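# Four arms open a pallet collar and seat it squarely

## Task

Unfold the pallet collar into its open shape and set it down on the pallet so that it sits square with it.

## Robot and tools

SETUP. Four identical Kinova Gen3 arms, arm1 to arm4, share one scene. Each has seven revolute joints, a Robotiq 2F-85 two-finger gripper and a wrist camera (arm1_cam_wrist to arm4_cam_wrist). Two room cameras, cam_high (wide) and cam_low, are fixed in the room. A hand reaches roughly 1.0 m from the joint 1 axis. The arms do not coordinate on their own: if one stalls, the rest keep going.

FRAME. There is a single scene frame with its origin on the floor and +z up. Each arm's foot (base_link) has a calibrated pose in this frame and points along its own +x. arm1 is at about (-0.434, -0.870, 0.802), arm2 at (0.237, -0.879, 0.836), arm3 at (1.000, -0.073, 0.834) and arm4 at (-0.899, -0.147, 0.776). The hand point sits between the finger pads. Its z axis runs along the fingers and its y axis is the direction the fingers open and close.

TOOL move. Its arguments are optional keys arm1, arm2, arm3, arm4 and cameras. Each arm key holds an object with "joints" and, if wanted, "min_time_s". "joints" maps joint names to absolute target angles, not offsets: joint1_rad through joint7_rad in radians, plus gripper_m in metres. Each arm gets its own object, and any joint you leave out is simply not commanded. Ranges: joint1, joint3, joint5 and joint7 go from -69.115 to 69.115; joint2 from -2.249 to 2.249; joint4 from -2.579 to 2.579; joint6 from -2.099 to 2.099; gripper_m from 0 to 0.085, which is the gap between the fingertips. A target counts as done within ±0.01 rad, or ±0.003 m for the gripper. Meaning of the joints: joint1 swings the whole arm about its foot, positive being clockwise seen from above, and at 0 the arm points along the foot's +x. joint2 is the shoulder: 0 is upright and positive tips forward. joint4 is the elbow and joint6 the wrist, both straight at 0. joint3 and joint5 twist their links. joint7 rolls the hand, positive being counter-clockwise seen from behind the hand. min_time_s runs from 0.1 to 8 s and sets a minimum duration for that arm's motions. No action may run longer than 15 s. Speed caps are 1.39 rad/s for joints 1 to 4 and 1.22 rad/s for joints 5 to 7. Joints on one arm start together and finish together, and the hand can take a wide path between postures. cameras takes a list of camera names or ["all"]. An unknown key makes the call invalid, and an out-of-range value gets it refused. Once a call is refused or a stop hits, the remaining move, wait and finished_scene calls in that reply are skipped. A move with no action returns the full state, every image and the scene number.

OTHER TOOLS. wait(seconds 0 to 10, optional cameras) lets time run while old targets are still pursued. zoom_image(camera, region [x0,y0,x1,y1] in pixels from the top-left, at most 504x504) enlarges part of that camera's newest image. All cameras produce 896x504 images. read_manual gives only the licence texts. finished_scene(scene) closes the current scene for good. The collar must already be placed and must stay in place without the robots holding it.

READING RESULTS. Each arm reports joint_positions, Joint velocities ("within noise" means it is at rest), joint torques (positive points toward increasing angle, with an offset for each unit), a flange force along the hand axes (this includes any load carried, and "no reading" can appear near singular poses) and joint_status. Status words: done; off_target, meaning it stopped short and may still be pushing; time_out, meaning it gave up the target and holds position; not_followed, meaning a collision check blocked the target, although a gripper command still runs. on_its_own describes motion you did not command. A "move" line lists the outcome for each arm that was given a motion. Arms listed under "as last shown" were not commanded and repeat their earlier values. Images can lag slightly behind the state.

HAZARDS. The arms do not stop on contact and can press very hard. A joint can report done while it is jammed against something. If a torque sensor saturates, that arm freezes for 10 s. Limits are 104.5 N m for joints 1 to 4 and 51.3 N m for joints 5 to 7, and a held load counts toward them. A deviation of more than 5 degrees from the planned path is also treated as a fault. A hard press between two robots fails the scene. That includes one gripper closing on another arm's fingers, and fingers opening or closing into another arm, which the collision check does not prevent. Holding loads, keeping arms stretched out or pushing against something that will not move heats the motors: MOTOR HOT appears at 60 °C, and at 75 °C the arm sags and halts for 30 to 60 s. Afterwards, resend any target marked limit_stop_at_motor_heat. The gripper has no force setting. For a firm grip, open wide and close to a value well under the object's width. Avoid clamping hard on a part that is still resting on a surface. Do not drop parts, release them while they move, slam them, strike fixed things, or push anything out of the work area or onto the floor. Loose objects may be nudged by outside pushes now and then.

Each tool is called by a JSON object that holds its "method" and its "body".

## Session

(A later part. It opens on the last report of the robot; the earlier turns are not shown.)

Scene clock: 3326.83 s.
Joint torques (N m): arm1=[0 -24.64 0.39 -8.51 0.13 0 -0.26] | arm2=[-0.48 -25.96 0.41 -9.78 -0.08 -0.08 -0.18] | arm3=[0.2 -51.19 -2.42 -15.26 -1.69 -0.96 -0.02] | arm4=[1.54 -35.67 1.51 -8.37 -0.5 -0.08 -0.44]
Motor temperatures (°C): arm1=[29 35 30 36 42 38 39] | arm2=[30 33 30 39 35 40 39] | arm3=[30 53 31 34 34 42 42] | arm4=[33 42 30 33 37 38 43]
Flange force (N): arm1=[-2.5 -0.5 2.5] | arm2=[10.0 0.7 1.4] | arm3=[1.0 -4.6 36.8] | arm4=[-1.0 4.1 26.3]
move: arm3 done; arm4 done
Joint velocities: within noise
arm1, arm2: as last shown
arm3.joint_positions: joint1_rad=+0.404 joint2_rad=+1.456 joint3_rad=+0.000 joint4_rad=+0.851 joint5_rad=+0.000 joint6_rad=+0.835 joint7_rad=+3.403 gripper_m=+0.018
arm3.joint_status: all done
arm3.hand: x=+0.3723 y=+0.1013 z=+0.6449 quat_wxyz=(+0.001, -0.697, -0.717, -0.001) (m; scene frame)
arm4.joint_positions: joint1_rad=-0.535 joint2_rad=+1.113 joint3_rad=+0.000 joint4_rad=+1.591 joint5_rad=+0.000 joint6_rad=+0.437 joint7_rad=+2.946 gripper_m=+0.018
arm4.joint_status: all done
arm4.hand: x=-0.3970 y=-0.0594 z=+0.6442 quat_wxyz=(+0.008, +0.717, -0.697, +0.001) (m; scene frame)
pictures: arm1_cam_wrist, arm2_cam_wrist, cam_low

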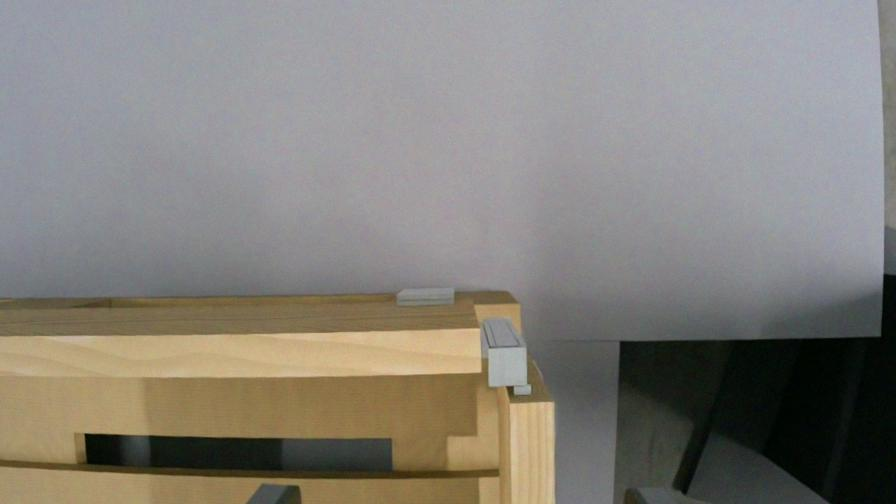

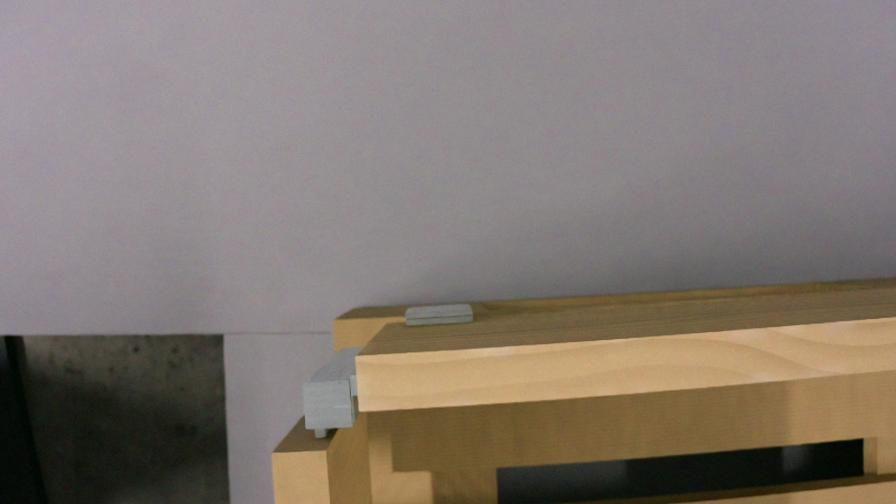

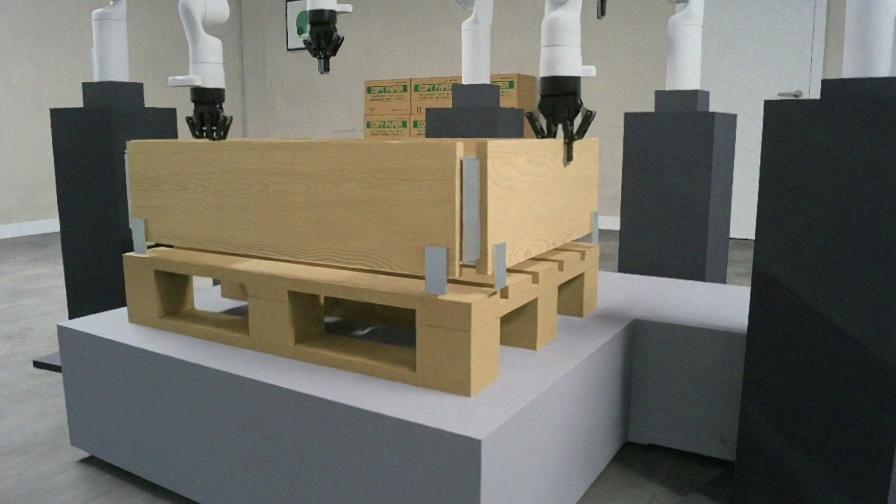

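{"method": "move", "body": {"arm3": {"joints":{"joint1_rad":0.4008,"joint2_rad":1.4717,"joint4_rad":0.8420,"joint6_rad":0.8279,"joint7_rad":3.3978},"min_time_s":1.5}, "arm4": {"joints":{"joint1_rad":-0.5402,"joint2_rad":1.1316,"joint4_rad":1.5818,"joint6_rad":0.4282,"joint7_rad":2.9387},"min_time_s":1.5}, "cameras": ["arm1_cam_wrist","arm2_cam_wrist","cam_low"]}}

{"method": "zoom_image", "body": {"camera": "arm1_cam_wrist", "region": [360, 270, 600, 450]}}

{"method": "zoom_image", "body": {"camera": "arm2_cam_wrist", "region": [240, 290, 500, 480]}}

{"method": "zoom_image", "body": {"camera": "cam_low", "region": [410, 210, 530, 310]}}

{"method": "zoom_image", "body": {"camera": "cam_low", "region": [110, 190, 230, 290]}}

Scene clock: 3386.63 s.
Joint torques (N m): arm1=[0.07 -24.64 0.38 -8.44 0.09 -0.06 -0.25] | arm2=[-0.48 -25.96 0.41 -9.78 -0.08 -0.07 -0.18] | arm3=[-0.09 -52.34 -2.75 -16.29 -1.89 -1.61 -0.19] | arm4=[1.82 -36.72 1.71 -9.51 -0.57 -0.76 -0.51]
Motor temperatures (°C): arm1=[29 36 30 35 42 38 39] | arm2=[30 33 30 39 35 40 39] | arm3=[30 51 31 34 34 42 42] | arm4=[33 43 30 33 37 38 43]
Flange force (N): arm1=[-3.0 -0.4 2.3] | arm2=[10.0 0.7 1.5] | arm3=[1.2 -2.8 37.2] | arm4=[-1.0 6.2 26.4]
move: arm3 done; arm4 done
Joint velocities: within noise
arm1, arm2: as last shown
arm3.joint_positions: joint1_rad=+0.401 joint2_rad=+1.472 joint3_rad=+0.000 joint4_rad=+0.842 joint5_rad=+0.000 joint6_rad=+0.828 joint7_rad=+3.398 gripper_m=+0.018
arm3.joint_status: all done
arm3.hand: x=+0.3724 y=+0.0989 z=+0.6368 quat_wxyz=(+0.001, -0.697, -0.717, -0.001) (m; scene frame)
arm4.joint_positions: joint1_rad=-0.540 joint2_rad=+1.132 joint3_rad=+0.000 joint4_rad=+1.582 joint5_rad=+0.000 joint6_rad=+0.428 joint7_rad=+2.939 gripper_m=+0.018
arm4.joint_status: all done
arm4.hand: x=-0.3968 y=-0.0567 z=+0.6362 quat_wxyz=(+0.008, +0.716, -0.698, +0.001) (m; scene frame)
pictures: arm1_cam_wrist, arm2_cam_wrist, cam_low

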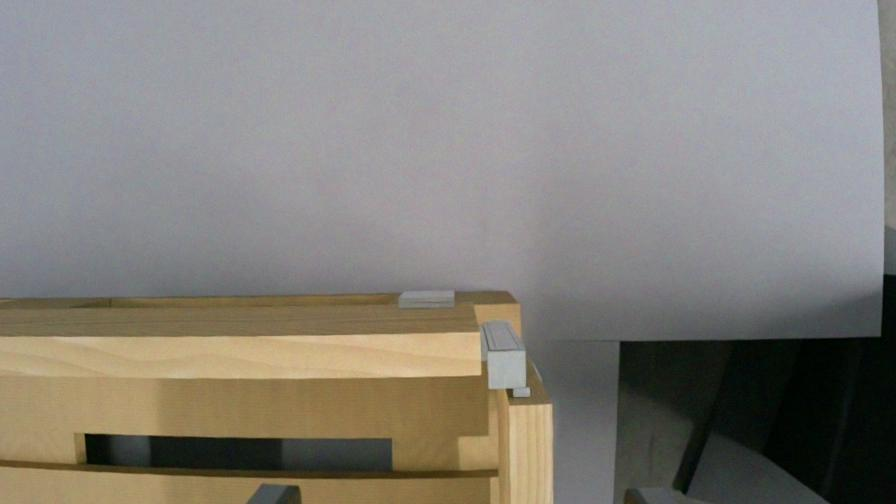

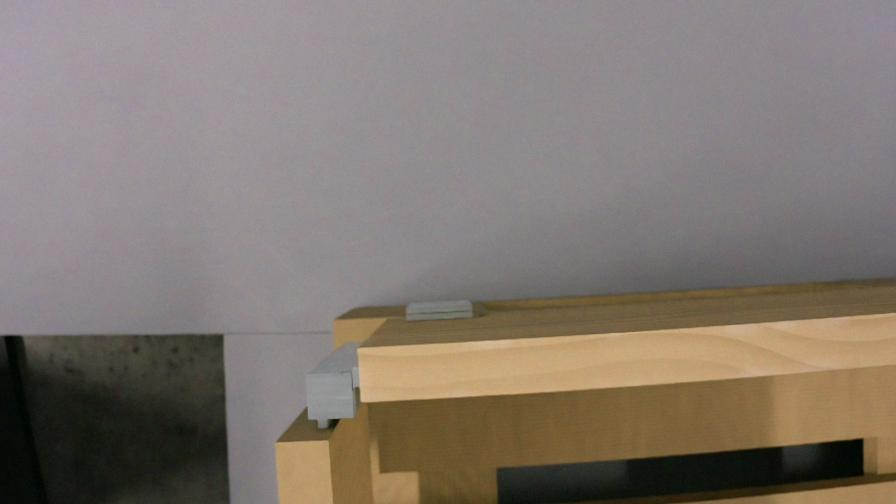

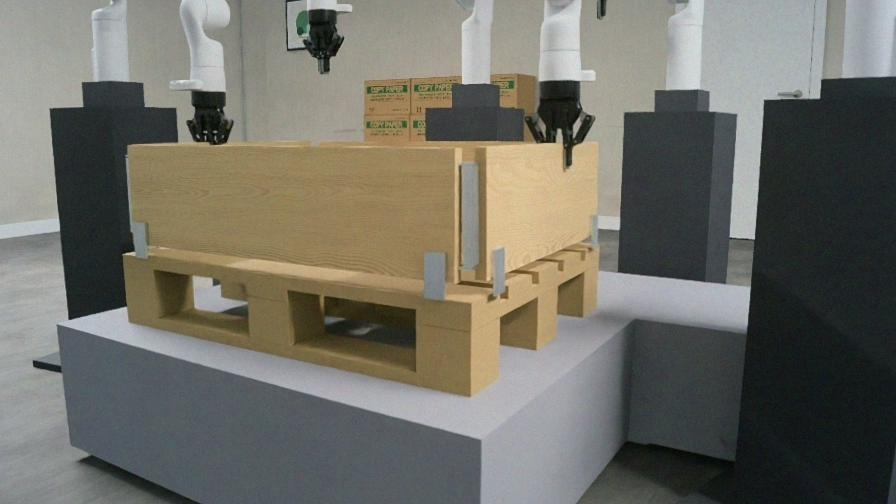

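Scaled by 2.100 from the camera's 896x504 image, which has a finer 1280x720 frame.

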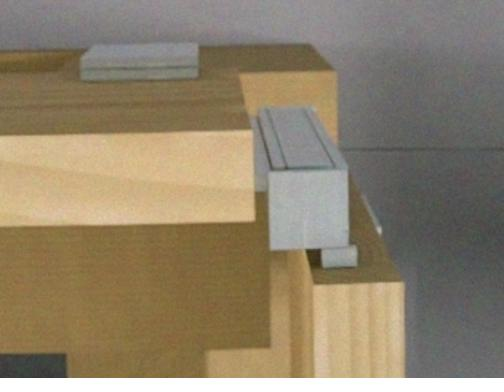

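Scaled by 1.938 from the camera's 896x504 image, which has a finer 1280x720 frame.

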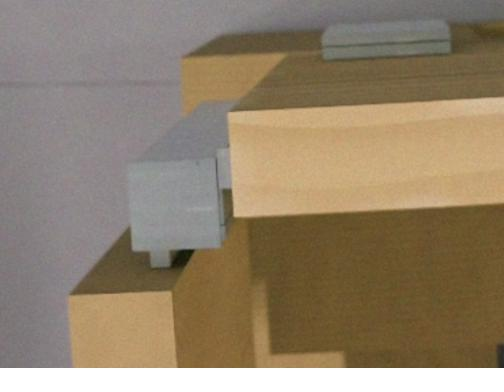

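Scaled by 4.200 from the camera's 896x504 image, which has a finer 1280x720 frame.

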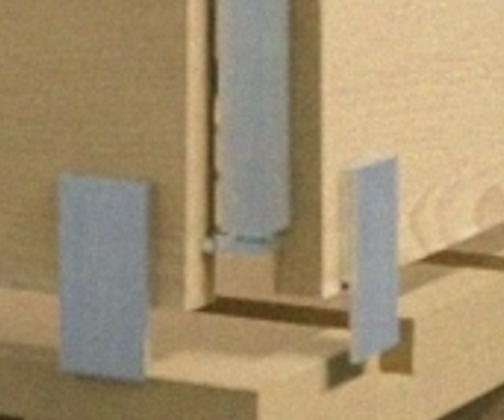

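Scaled by 4.200 from the camera's 896x504 image, which has a finer 1280x720 frame.

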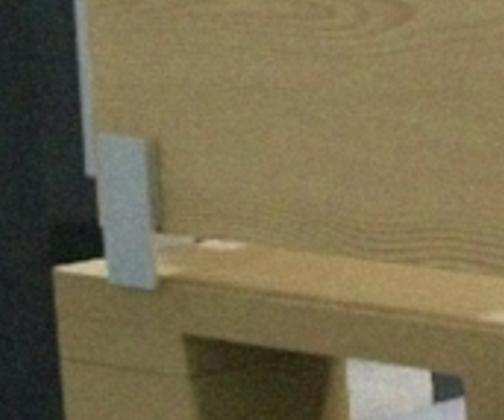

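{"method": "move", "body": {"arm3": {"joints":{"joint1_rad":0.4008,"joint2_rad":1.4946,"joint4_rad":0.8231,"joint6_rad":0.8239,"joint7_rad":3.3978},"min_time_s":1.5}, "arm4": {"joints":{"joint1_rad":-0.5403,"joint2_rad":1.1545,"joint4_rad":1.5725,"joint6_rad":0.4146,"joint7_rad":2.9386},"min_time_s":1.5}}}

Scene clock: 3428.93 s.
Joint torques (N m): arm1=[0.04 -24.67 0.38 -8.53 0.15 -0.03 -0.23] | arm2=[-0.49 -25.97 0.43 -9.8 -0.05 -0.07 -0.17] | arm3=[0 -52.12 -2.67 -16 -1.85 -1.46 -0.16] | arm4=[1.73 -36.59 1.68 -8.89 -0.54 -0.64 -0.42]
Motor temperatures (°C): arm1=[29 36 30 35 42 38 39] | arm2=[30 33 30 39 35 40 39] | arm3=[30 51 31 34 34 42 42] | arm4=[33 43 30 33 37 38 43]
Flange force (N): arm1=[-2.6 -0.4 2.6] | arm2=[10.1 0.7 1.5] | arm3=[1.1 -3.2 37.2] | arm4=[-1.2 5.2 26.3]
move: arm3 done; arm4 done
Joint velocities: within noise
arm1, arm2: as last shown
arm3.joint_positions: joint1_rad=+0.401 joint2_rad=+1.495 joint3_rad=+0.000 joint4_rad=+0.823 joint5_rad=+0.000 joint6_rad=+0.824 joint7_rad=+3.398 gripper_m=+0.018
arm3.joint_status: all done
arm3.hand: x=+0.3724 y=+0.0989 z=+0.6263 quat_wxyz=(+0.000, -0.697, -0.717, -0.001) (m; scene frame)
arm4.joint_positions: joint1_rad=-0.540 joint2_rad=+1.155 joint3_rad=+0.000 joint4_rad=+1.573 joint5_rad=+0.000 joint6_rad=+0.415 joint7_rad=+2.939 gripper_m=+0.018
arm4.joint_status: all done
arm4.hand: x=-0.3968 y=-0.0568 z=+0.6256 quat_wxyz=(+0.008, +0.716, -0.698, +0.001) (m; scene frame)
pictures: none

{"method": "move", "body": {"arm3": {"joints":{"joint1_rad":0.4008,"joint2_rad":1.5101,"joint4_rad":0.8097,"joint6_rad":0.8218,"joint7_rad":3.3978},"min_time_s":1.5}, "arm4": {"joints":{"joint1_rad":-0.5405,"joint2_rad":1.1698,"joint4_rad":1.5657,"joint6_rad":0.4061,"joint7_rad":2.9385},"min_time_s":1.5}, "cameras": ["cam_low","arm1_cam_wrist","arm2_cam_wrist"]}}

{"method": "zoom_image", "body": {"camera": "cam_low", "region": [100, 200, 340, 340]}}

{"method": "zoom_image", "body": {"camera": "cam_low", "region": [400, 190, 620, 330]}}

Scene clock: 3438.33 s.
Joint torques (N m): arm1=[0 -24.65 0.46 -8.52 0.15 -0.03 -0.2] | arm2=[-0.52 -25.96 0.43 -9.81 -0.07 -0.05 -0.18] | arm3=[0.05 -52.21 -2.68 -15.98 -1.89 -1.46 -0.24] | arm4=[1.56 -36.71 1.69 -8.93 -0.44 -0.63 -0.41]
Motor temperatures (°C): arm1=[29 36 30 35 42 38 39] | arm2=[30 33 30 39 35 40 39] | arm3=[30 50 31 34 34 42 42] | arm4=[33 43 30 33 37 38 43]
Flange force (N): arm1=[-2.6 -0.4 2.5] | arm2=[10.2 0.7 1.5] | arm3=[1.2 -3.4 37.5] | arm4=[-0.8 5.8 26.2]
move: arm3 done; arm4 done
Joint velocities: within noise
arm1, arm2: as last shown
arm3.joint_positions: joint1_rad=+0.401 joint2_rad=+1.510 joint3_rad=+0.000 joint4_rad=+0.810 joint5_rad=+0.000 joint6_rad=+0.822 joint7_rad=+3.398 gripper_m=+0.018
arm3.joint_status: all done
arm3.hand: x=+0.3724 y=+0.0989 z=+0.6193 quat_wxyz=(+0.001, -0.697, -0.717, -0.001) (m; scene frame)
arm4.joint_positions: joint1_rad=-0.540 joint2_rad=+1.170 joint3_rad=+0.000 joint4_rad=+1.566 joint5_rad=+0.000 joint6_rad=+0.406 joint7_rad=+2.939 gripper_m=+0.018
arm4.joint_status: all done
arm4.hand: x=-0.3968 y=-0.0567 z=+0.6187 quat_wxyz=(+0.008, +0.716, -0.698, +0.001) (m; scene frame)
pictures: arm1_cam_wrist, arm2_cam_wrist, cam_low

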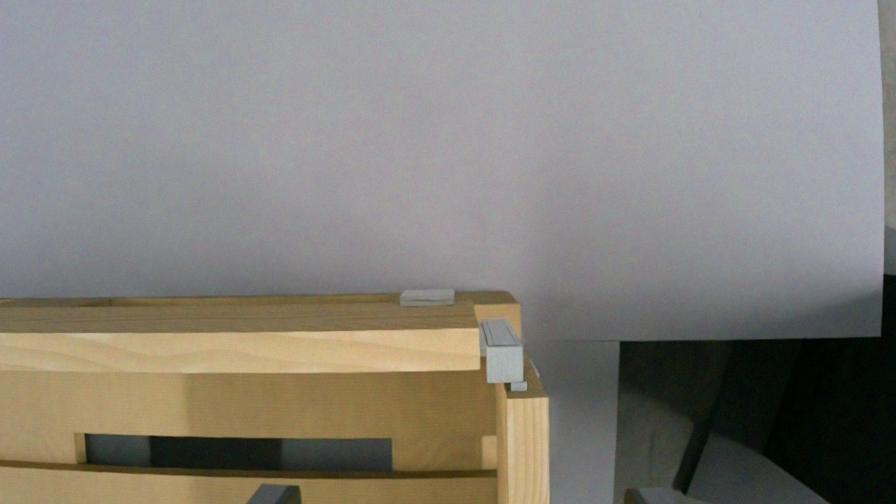

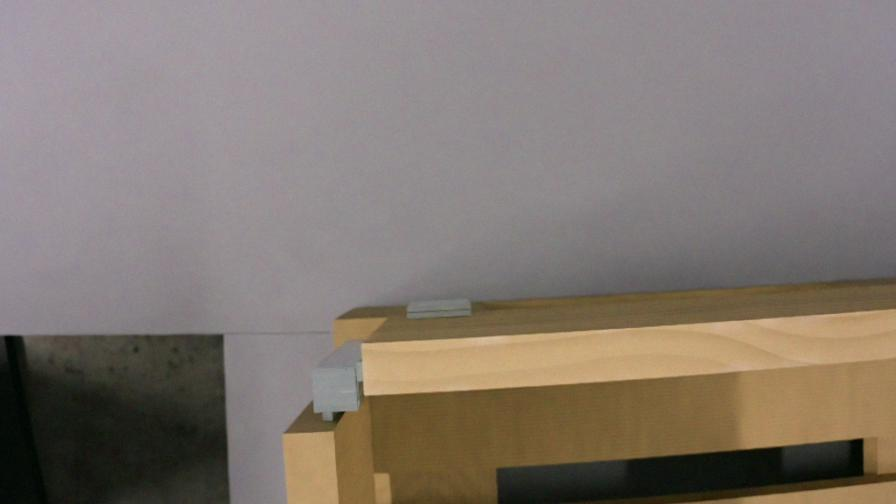

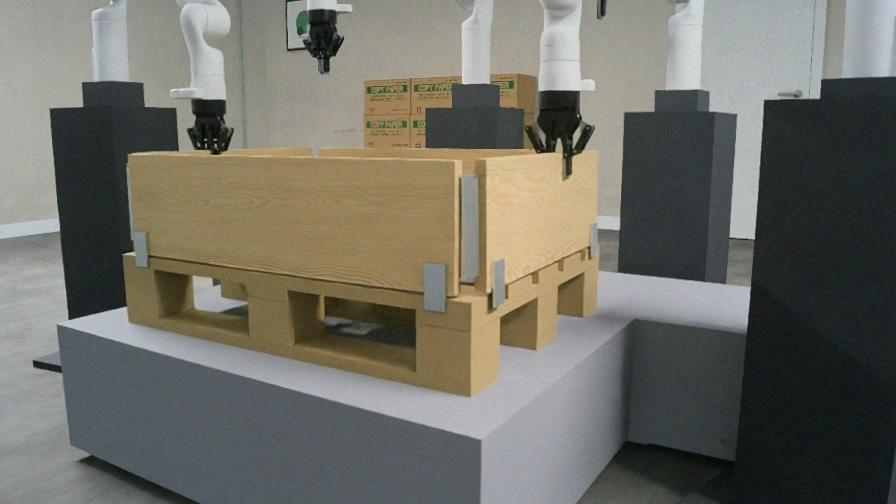

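Scaled by 2.100 from the camera's 896x504 image, which has a finer 1280x720 frame.

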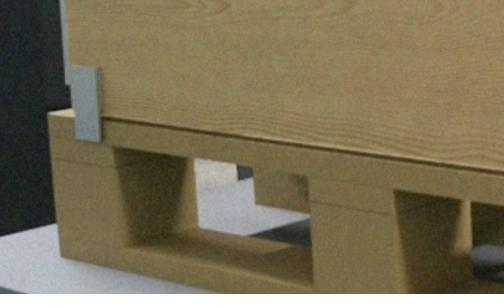

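Scaled by 2.291 from the camera's 896x504 image, which has a finer 1280x720 frame.

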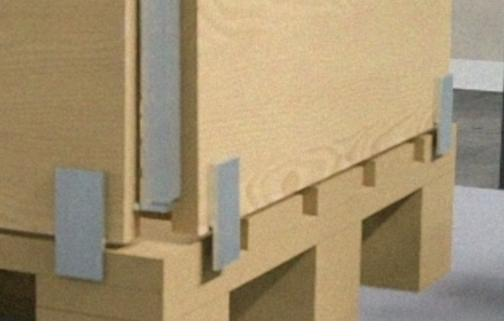

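{"method": "move", "body": {"arm3": {"joints":{"joint1_rad":0.4008,"joint2_rad":1.5191,"joint4_rad":0.8017,"joint6_rad":0.8208,"joint7_rad":3.3978},"min_time_s":1}, "arm4": {"joints":{"joint1_rad":-0.5405,"joint2_rad":1.1786,"joint4_rad":1.5618,"joint6_rad":0.4012,"joint7_rad":2.9385},"min_time_s":1}}}

{"method": "wait", "body": {"seconds": 0.3}}

Scene clock: 3469.50 s.
Joint torques (N m): arm1=[0.06 -24.58 0.38 -8.54 0.12 -0.02 -0.27] | arm2=[-0.5 -25.98 0.44 -9.81 -0.06 -0.07 -0.17] | arm3=[-0.53 -51.17 -2.75 -15.69 -1.76 -1.64 -0.13] | arm4=[1.73 -36.63 1.48 -8.87 -0.51 -0.68 -0.44]
Motor temperatures (°C): arm1=[29 36 30 35 42 38 39] | arm2=[30 34 30 39 35 40 39] | arm3=[30 50 31 34 34 42 42] | arm4=[33 43 30 33 37 38 43]
Flange force (N): arm1=[-2.3 -0.4 2.5] | arm2=[10.1 0.7 1.5] | arm3=[2.0 -3.4 35.6] | arm4=[-1.1 5.9 25.9]
move: arm3 done; arm4 done
Joint velocities: within noise
arm1, arm2: as last shown
arm3.joint_positions: joint1_rad=+0.401 joint2_rad=+1.519 joint3_rad=+0.000 joint4_rad=+0.802 joint5_rad=+0.000 joint6_rad=+0.821 joint7_rad=+3.398 gripper_m=+0.018
arm3.joint_status: all done
arm3.hand: x=+0.3724 y=+0.0989 z=+0.6153 quat_wxyz=(+0.001, -0.697, -0.717, -0.001) (m; scene frame)
arm4.joint_positions: joint1_rad=-0.541 joint2_rad=+1.179 joint3_rad=+0.000 joint4_rad=+1.562 joint5_rad=+0.000 joint6_rad=+0.401 joint7_rad=+2.938 gripper_m=+0.018
arm4.joint_status: all done
arm4.hand: x=-0.3968 y=-0.0568 z=+0.6147 quat_wxyz=(+0.008, +0.716, -0.698, +0.001) (m; scene frame)
pictures: none

Scene clock: 3469.80 s.
Joint torques (N m): arm1=[0.09 -24.64 0.41 -8.5 0.17 -0.02 -0.24] | arm2=[-0.51 -25.97 0.44 -9.81 -0.05 -0.08 -0.19] | arm3=[-0.52 -51.15 -2.75 -15.66 -1.75 -1.65 -0.12] | arm4=[1.67 -36.65 1.48 -8.95 -0.54 -0.71 -0.4]
Motor temperatures (°C): arm1=[29 36 30 35 42 38 39] | arm2=[30 34 30 39 35 40 39] | arm3=[30 50 31 34 34 42 42] | arm4=[33 43 30 33 37 38 43]
Flange force (N): arm1=[-2.7 -0.3 2.5] | arm2=[10.1 0.6 1.5] | arm3=[2.0 -3.6 35.7] | arm4=[-0.9 6.1 25.8]
Joint velocities: within noise
arm1.joint_positions: joint1_rad=+0.019 joint2_rad=+0.811 joint3_rad=+0.000 joint4_rad=+1.204 joint5_rad=+0.000 joint6_rad=+1.126 joint7_rad=+1.660 gripper_m=+0.060
arm1.joint_status: not commanded
arm1.hand: x=-0.3564 y=-0.2860 z=+0.9327 quat_wxyz=(+0.001, +0.707, -0.707, -0.005) (m; scene frame)
arm2.joint_positions: joint1_rad=+0.208 joint2_rad=+1.072 joint3_rad=+0.000 joint4_rad=+1.024 joint5_rad=+0.000 joint6_rad=+1.045 joint7_rad=+1.682 gripper_m=+0.000
arm2.joint_status: not commanded
arm2.hand: x=+0.3324 y=-0.2444 z=+0.8542 quat_wxyz=(+0.002, +0.707, -0.707, -0.004) (m; scene frame)
arm3.joint_positions: joint1_rad=+0.401 joint2_rad=+1.519 joint3_rad=+0.000 joint4_rad=+0.802 joint5_rad=+0.000 joint6_rad=+0.821 joint7_rad=+3.398 gripper_m=+0.018
arm3.joint_status: all done
arm3.hand: x=+0.3724 y=+0.0989 z=+0.6153 quat_wxyz=(+0.001, -0.697, -0.717, -0.001) (m; scene frame)
arm4.joint_positions: joint1_rad=-0.541 joint2_rad=+1.179 joint3_rad=+0.000 joint4_rad=+1.562 joint5_rad=+0.000 joint6_rad=+0.401 joint7_rad=+2.938 gripper_m=+0.018
arm4.joint_status: all done
arm4.hand: x=-0.3968 y=-0.0568 z=+0.6147 quat_wxyz=(+0.008, +0.716, -0.698, +0.001) (m; scene frame)
wait: 0.30 s; at rest by 0.27 s
pictures: none

{"method": "move", "body": {"arm3": {"joints":{"joint1_rad":0.4008,"joint2_rad":1.5282,"joint4_rad":0.7935,"joint6_rad":0.8200,"joint7_rad":3.3978},"min_time_s":1}, "arm4": {"joints":{"joint1_rad":-0.5405,"joint2_rad":1.1874,"joint4_rad":1.5579,"joint6_rad":0.3964,"joint7_rad":2.9385},"min_time_s":1}, "cameras": ["cam_low","arm1_cam_wrist","arm2_cam_wrist"]}}

{"method": "zoom_image", "body": {"camera": "arm2_cam_wrist", "region": [240, 280, 500, 480]}}

{"method": "zoom_image", "body": {"camera": "cam_low", "region": [400, 190, 620, 330]}}

Scene clock: 3477.87 s.
Joint torques (N m): arm1=[0.02 -24.63 0.43 -8.49 0.14 -0.08 -0.19] | arm2=[-0.51 -25.97 0.42 -9.79 -0.08 -0.09 -0.2] | arm3=[-2.63 -31.57 -3.9 -17.21 -1.74 -8.71 -0.06] | arm4=[2.67 -25.42 3.18 -13.81 0.12 -5.76 -0.37]
Motor temperatures (°C): arm1=[29 36 30 35 42 38 39] | arm2=[30 34 30 39 35 40 39] | arm3=[30 50 31 34 34 42 42] | arm4=[33 43 30 33 37 38 43]
Flange force (N): arm1=[-2.8 -0.4 2.3] | arm2=[10.0 0.6 1.4] | arm3=[-2.8 23.1 -13.4] | arm4=[-0.7 20.9 -9.9]
move: arm3 done; arm4 done
Joint velocities: within noise
arm1, arm2: as last shown
arm3.joint_positions: joint1_rad=+0.401 joint2_rad=+1.528 joint3_rad=+0.000 joint4_rad=+0.793 joint5_rad=+0.000 joint6_rad=+0.820 joint7_rad=+3.398 gripper_m=+0.018
arm3.joint_status: all done
arm3.hand: x=+0.3725 y=+0.0990 z=+0.6113 quat_wxyz=(+0.000, -0.697, -0.717, -0.001) (m; scene frame)
arm4.joint_positions: joint1_rad=-0.541 joint2_rad=+1.187 joint3_rad=+0.000 joint4_rad=+1.558 joint5_rad=+0.000 joint6_rad=+0.396 joint7_rad=+2.939 gripper_m=+0.018
arm4.joint_status: all done
arm4.hand: x=-0.3969 y=-0.0568 z=+0.6106 quat_wxyz=(+0.008, +0.716, -0.698, +0.001) (m; scene frame)
pictures: arm1_cam_wrist, arm2_cam_wrist, cam_low

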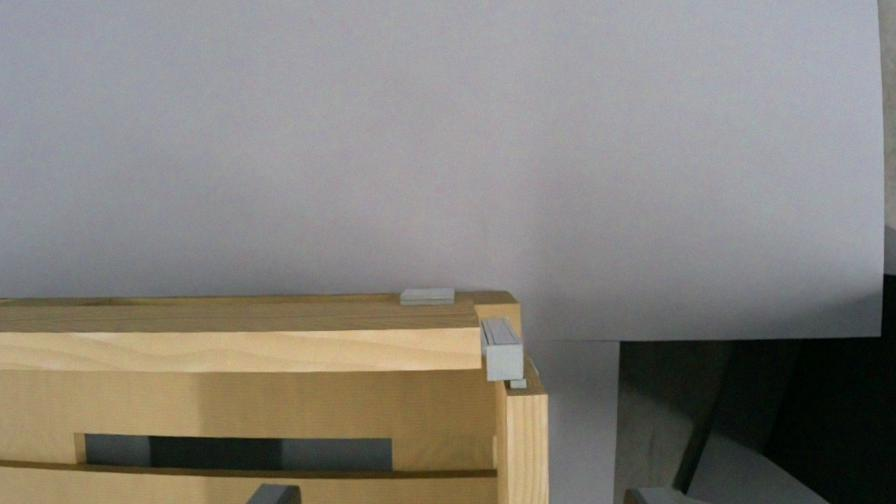

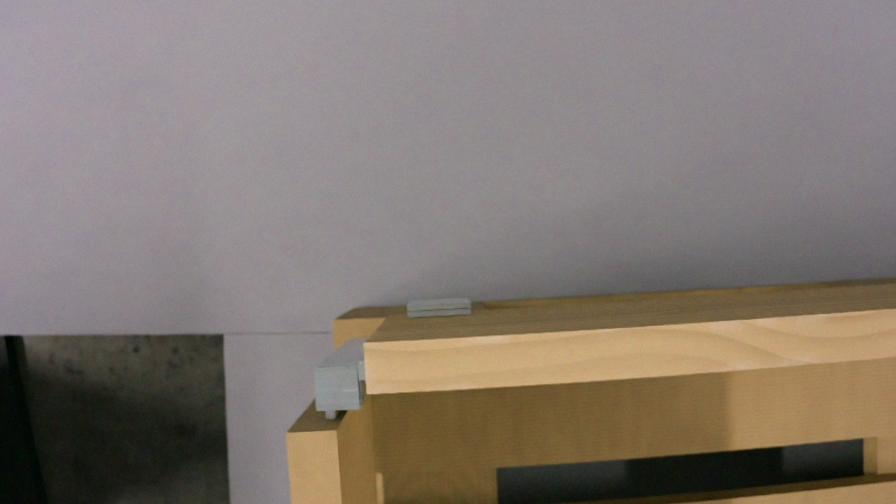

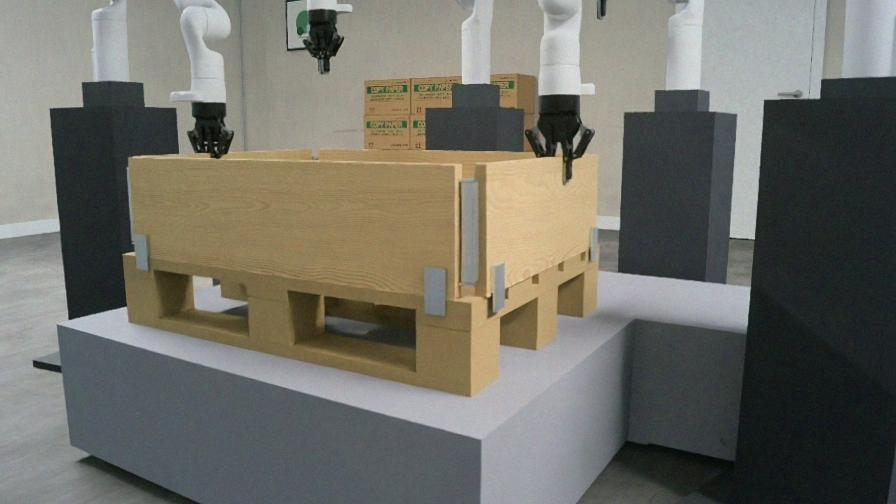

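Scaled by 1.938 from the camera's 896x504 image, which has a finer 1280x720 frame.

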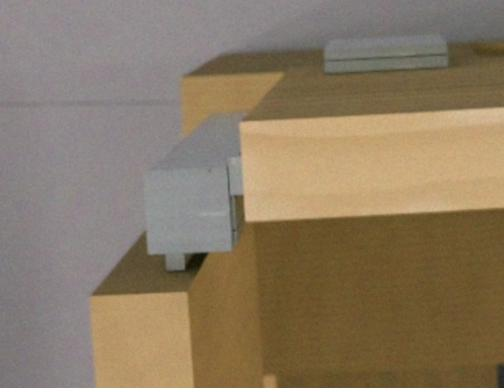

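Scaled by 2.291 from the camera's 896x504 image, which has a finer 1280x720 frame.

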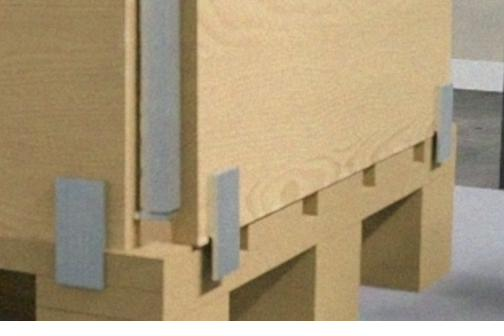

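{"method": "move", "body": {"arm3": {"joints":{"joint1_rad":0.4008,"joint2_rad":1.5244,"joint4_rad":0.7970,"joint6_rad":0.8203,"joint7_rad":3.3978},"min_time_s":1}, "arm4": {"joints":{"joint1_rad":-0.5405,"joint2_rad":1.1841,"joint4_rad":1.5594,"joint6_rad":0.3982,"joint7_rad":2.9385},"min_time_s":1}}}

{"method": "wait", "body": {"seconds": 0.3}}

Scene clock: 3515.23 s.
Joint torques (N m): arm1=[0.1 -24.62 0.41 -8.57 0.14 -0.05 -0.28] | arm2=[-0.5 -25.94 0.43 -9.8 -0.04 -0.08 -0.18] | arm3=[-1.27 -45.15 -3.07 -14.97 -1.67 -2.79 -0.04] | arm4=[3.28 -37.34 3.69 -10.82 0.07 -1.86 -0.33]
Motor temperatures (°C): arm1=[29 36 30 35 42 38 39] | arm2=[30 34 30 39 35 40 39] | arm3=[30 47 31 34 34 43 42] | arm4=[33 42 30 33 37 38 43]
Flange force (N): arm1=[-2.3 -0.3 2.5] | arm2=[10.1 0.7 1.4] | arm3=[1.6 1.3 23.3] | arm4=[-3.7 10.2 24.0]
move: arm3 done; arm4 done
Joint velocities: within noise
arm1, arm2: as last shown
arm3.joint_positions: joint1_rad=+0.401 joint2_rad=+1.524 joint3_rad=+0.000 joint4_rad=+0.797 joint5_rad=+0.000 joint6_rad=+0.820 joint7_rad=+3.398 gripper_m=+0.018
arm3.joint_status: all done
arm3.hand: x=+0.3725 y=+0.0989 z=+0.6130 quat_wxyz=(+0.000, -0.697, -0.717, -0.001) (m; scene frame)
arm4.joint_positions: joint1_rad=-0.540 joint2_rad=+1.184 joint3_rad=+0.000 joint4_rad=+1.559 joint5_rad=+0.000 joint6_rad=+0.398 joint7_rad=+2.939 gripper_m=+0.018
arm4.joint_status: all done
arm4.hand: x=-0.3969 y=-0.0568 z=+0.6122 quat_wxyz=(+0.008, +0.716, -0.698, +0.001) (m; scene frame)
pictures: none

Scene clock: 3515.53 s.
Joint torques (N m): arm1=[0.01 -24.7 0.48 -8.48 0.15 -0.08 -0.2] | arm2=[-0.49 -25.95 0.42 -9.79 -0.08 -0.08 -0.19] | arm3=[-1.29 -45.16 -3.06 -14.98 -1.66 -2.79 -0.02] | arm4=[3.37 -37.34 3.68 -10.87 0.12 -1.87 -0.3]
Motor temperatures (°C): arm1=[29 36 30 35 42 38 39] | arm2=[30 34 30 39 35 40 39] | arm3=[30 47 31 34 34 43 42] | arm4=[33 42 30 33 37 38 43]
Flange force (N): arm1=[-3.0 -0.4 2.4] | arm2=[10.0 0.6 1.4] | arm3=[1.6 1.3 23.3] | arm4=[-3.9 10.4 23.9]
Joint velocities: within noise
arm1.joint_positions: joint1_rad=+0.019 joint2_rad=+0.811 joint3_rad=+0.000 joint4_rad=+1.204 joint5_rad=+0.000 joint6_rad=+1.126 joint7_rad=+1.660 gripper_m=+0.060
arm1.joint_status: not commanded
arm1.hand: x=-0.3564 y=-0.2860 z=+0.9327 quat_wxyz=(+0.001, +0.707, -0.707, -0.005) (m; scene frame)
arm2.joint_positions: joint1_rad=+0.208 joint2_rad=+1.072 joint3_rad=+0.000 joint4_rad=+1.024 joint5_rad=+0.000 joint6_rad=+1.045 joint7_rad=+1.682 gripper_m=+0.000
arm2.joint_status: not commanded
arm2.hand: x=+0.3324 y=-0.2444 z=+0.8542 quat_wxyz=(+0.002, +0.707, -0.707, -0.004) (m; scene frame)
arm3.joint_positions: joint1_rad=+0.401 joint2_rad=+1.524 joint3_rad=+0.000 joint4_rad=+0.797 joint5_rad=+0.000 joint6_rad=+0.820 joint7_rad=+3.398 gripper_m=+0.018
arm3.joint_status: all done
arm3.hand: x=+0.3725 y=+0.0989 z=+0.6130 quat_wxyz=(+0.000, -0.697, -0.717, -0.001) (m; scene frame)
arm4.joint_positions: joint1_rad=-0.540 joint2_rad=+1.184 joint3_rad=+0.000 joint4_rad=+1.559 joint5_rad=+0.000 joint6_rad=+0.398 joint7_rad=+2.939 gripper_m=+0.018
arm4.joint_status: all done
arm4.hand: x=-0.3969 y=-0.0568 z=+0.6122 quat_wxyz=(+0.008, +0.716, -0.698, +0.001) (m; scene frame)
wait: 0.30 s; at rest by 0.27 s
pictures: none

{"method": "move", "body": {"arm3": {"joints": {"joint2_rad": 1.5267, "joint4_rad": 0.7949, "joint6_rad": 0.8201}, "min_time_s": 2}, "arm4": {"joints": {"joint2_rad": 1.1861, "joint4_rad": 1.5585, "joint6_rad": 0.3971}, "min_time_s": 2}, "cameras": ["cam_low"]}}

Scene clock: 3563.03 s.
Joint torques (N m): arm1=[0.08 -24.64 0.44 -8.56 0.12 -0.07 -0.2] | arm2=[-0.48 -25.96 0.43 -9.8 -0.06 -0.09 -0.19] | arm3=[-2.49 -40.07 -3.84 -15.27 -1.87 -4.56 -0.1] | arm4=[2.6 -28.26 2.87 -12.89 -0.14 -4.66 -0.44]
Motor temperatures (°C): arm1=[29 36 30 35 42 38 39] | arm2=[30 34 30 39 35 40 39] | arm3=[30 50 31 34 34 43 42] | arm4=[33 44 30 33 37 38 43]
Flange force (N): arm1=[-2.5 -0.2 2.4] | arm2=[10.1 0.7 1.4] | arm3=[1.6 8.1 10.7] | arm4=[-0.9 18.0 -1.4]
move: arm3 done; arm4 done
Joint velocities: within noise
arm1, arm2: as last shown
arm3.joint_positions: joint1_rad=+0.401 joint2_rad=+1.527 joint3_rad=+0.000 joint4_rad=+0.795 joint5_rad=+0.000 joint6_rad=+0.820 joint7_rad=+3.398 gripper_m=+0.018
arm3.joint_status: all done
arm3.hand: x=+0.3725 y=+0.0989 z=+0.6119 quat_wxyz=(+0.000, -0.697, -0.717, -0.001) (m; scene frame)
arm4.joint_positions: joint1_rad=-0.540 joint2_rad=+1.186 joint3_rad=+0.000 joint4_rad=+1.558 joint5_rad=+0.000 joint6_rad=+0.397 joint7_rad=+2.939 gripper_m=+0.018
arm4.joint_status: all done
arm4.hand: x=-0.3969 y=-0.0568 z=+0.6112 quat_wxyz=(+0.008, +0.716, -0.698, +0.001) (m; scene frame)
pictures: cam_low

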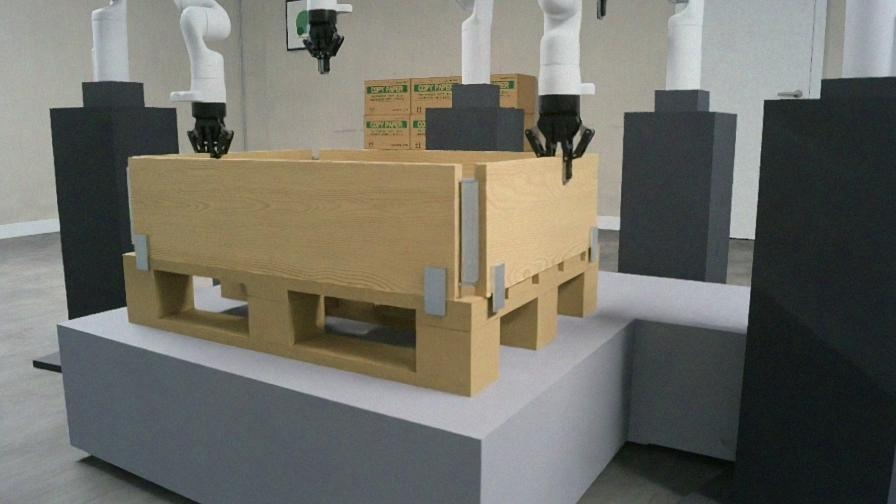

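{"method": "move", "body": {"arm3": {"joints": {"joint2_rad": 1.5277, "joint4_rad": 0.7940, "joint6_rad": 0.8200}, "min_time_s": 1}, "cameras": []}}

{"method": "move", "body": {"arm3": {"joints": {"gripper_m": 0.06}, "min_time_s": 3}, "arm4": {"joints": {"gripper_m": 0.06}, "min_time_s": 3}, "cameras": ["arm1_cam_wrist", "arm2_cam_wrist", "cam_low"]}}

Scene clock: 3571.27 s.
Joint torques (N m): arm1=[0.11 -24.66 0.42 -8.53 0.13 -0.02 -0.22] | arm2=[-0.48 -25.94 0.43 -9.85 -0.07 -0.11 -0.2] | arm3=[-2.41 -34.35 -3.79 -16.64 -1.73 -7.41 -0.08] | arm4=[2.72 -28.32 2.94 -12.89 -0.06 -4.7 -0.41]
Motor temperatures (°C): arm1=[29 36 30 35 42 38 39] | arm2=[30 34 30 39 35 40 39] | arm3=[30 50 31 34 34 43 42] | arm4=[33 44 30 33 37 38 43]
Flange force (N): arm1=[-2.6 -0.2 2.6] | arm2=[10.3 0.7 1.4] | arm3=[-1.6 18.3 -5.7] | arm4=[-1.2 17.8 -1.3]
move: arm3 done
Joint velocities: within noise
arm1, arm2, arm4: as last shown
arm3.joint_positions: joint1_rad=+0.401 joint2_rad=+1.528 joint3_rad=+0.000 joint4_rad=+0.794 joint5_rad=+0.000 joint6_rad=+0.820 joint7_rad=+3.398 gripper_m=+0.018
arm3.joint_status: all done
arm3.hand: x=+0.3725 y=+0.0989 z=+0.6115 quat_wxyz=(+0.000, -0.697, -0.717, -0.001) (m; scene frame)
pictures: none
No camera images: "cameras" was empty.

Scene clock: 3572.27 s.
Joint torques (N m): arm1=[0.01 -24.64 0.41 -8.49 0.11 -0.01 -0.22] | arm2=[-0.53 -25.94 0.47 -9.78 -0.05 -0.1 -0.2] | arm3=[1.05 -28.26 -0.43 -5.85 0.08 0.4 0.45] | arm4=[0.67 -22.38 1.1 -2.79 -0.02 0.14 -0.12]
Motor temperatures (°C): arm1=[29 36 30 35 42 38 39] | arm2=[30 34 30 39 35 40 39] | arm3=[30 50 31 34 34 43 42] | arm4=[33 44 30 33 37 38 43]
Flange force (N): arm1=[-2.6 -0.4 2.5] | arm2=[10.0 0.6 1.4] | arm3=[-0.4 -6.9 4.4] | arm4=[-0.8 -2.0 1.5]
move: arm3 done; arm4 done
Joint velocities: within noise
arm1, arm2: as last shown
arm3.joint_positions: joint1_rad=+0.401 joint2_rad=+1.528 joint3_rad=+0.000 joint4_rad=+0.794 joint5_rad=+0.000 joint6_rad=+0.820 joint7_rad=+3.398 gripper_m=+0.060
arm3.joint_status: all done
arm3.hand: x=+0.3725 y=+0.0989 z=+0.6115 quat_wxyz=(+0.000, -0.697, -0.717, -0.001) (m; scene frame)
arm4.joint_positions: joint1_rad=-0.540 joint2_rad=+1.186 joint3_rad=+0.000 joint4_rad=+1.558 joint5_rad=+0.000 joint6_rad=+0.397 joint7_rad=+2.938 gripper_m=+0.060
arm4.joint_status: all done
arm4.hand: x=-0.3969 y=-0.0568 z=+0.6112 quat_wxyz=(+0.008, +0.716, -0.698, +0.001) (m; scene frame)
pictures: arm1_cam_wrist, arm2_cam_wrist, cam_low

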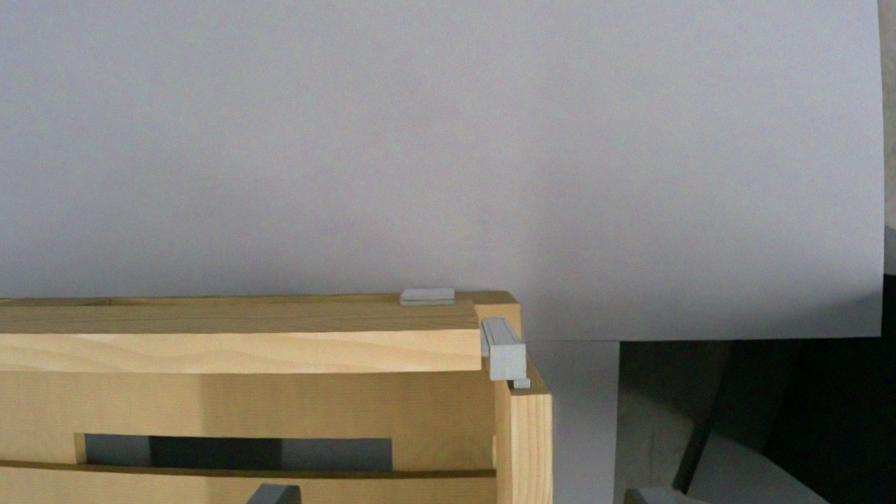

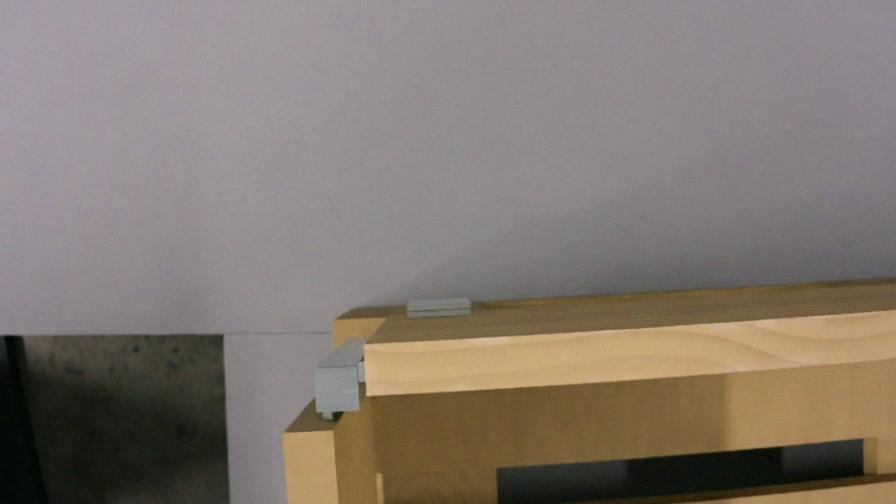

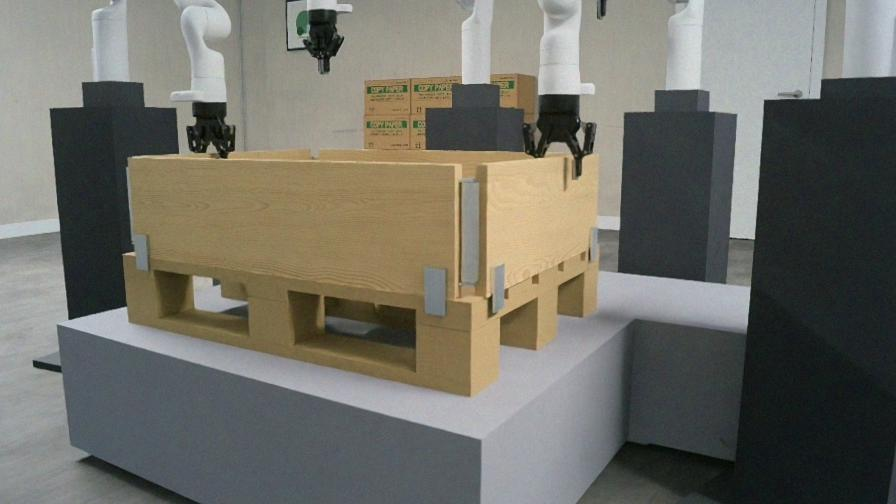

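{"method": "zoom_image", "body": {"camera": "cam_low", "region": [380, 130, 640, 400]}}

{"method": "zoom_image", "body": {"camera": "cam_low", "region": [110, 140, 350, 360]}}

Scaled by 1.867 from the camera's 896x504 image, which has a finer 1280x720 frame.

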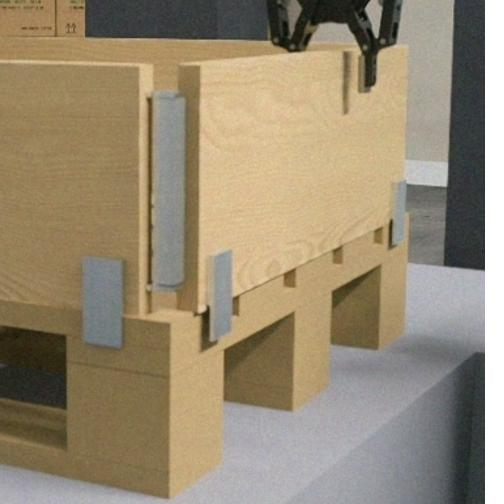

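Scaled by 2.100 from the camera's 896x504 image, which has a finer 1280x720 frame.

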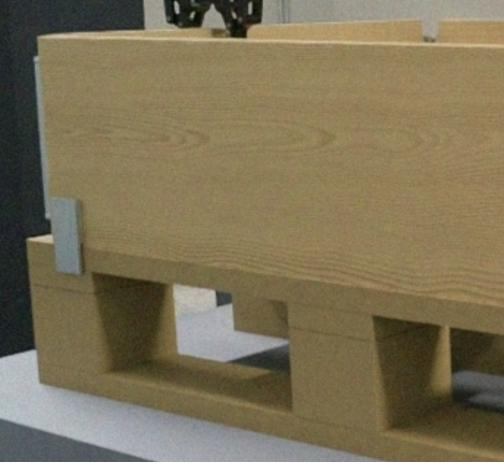

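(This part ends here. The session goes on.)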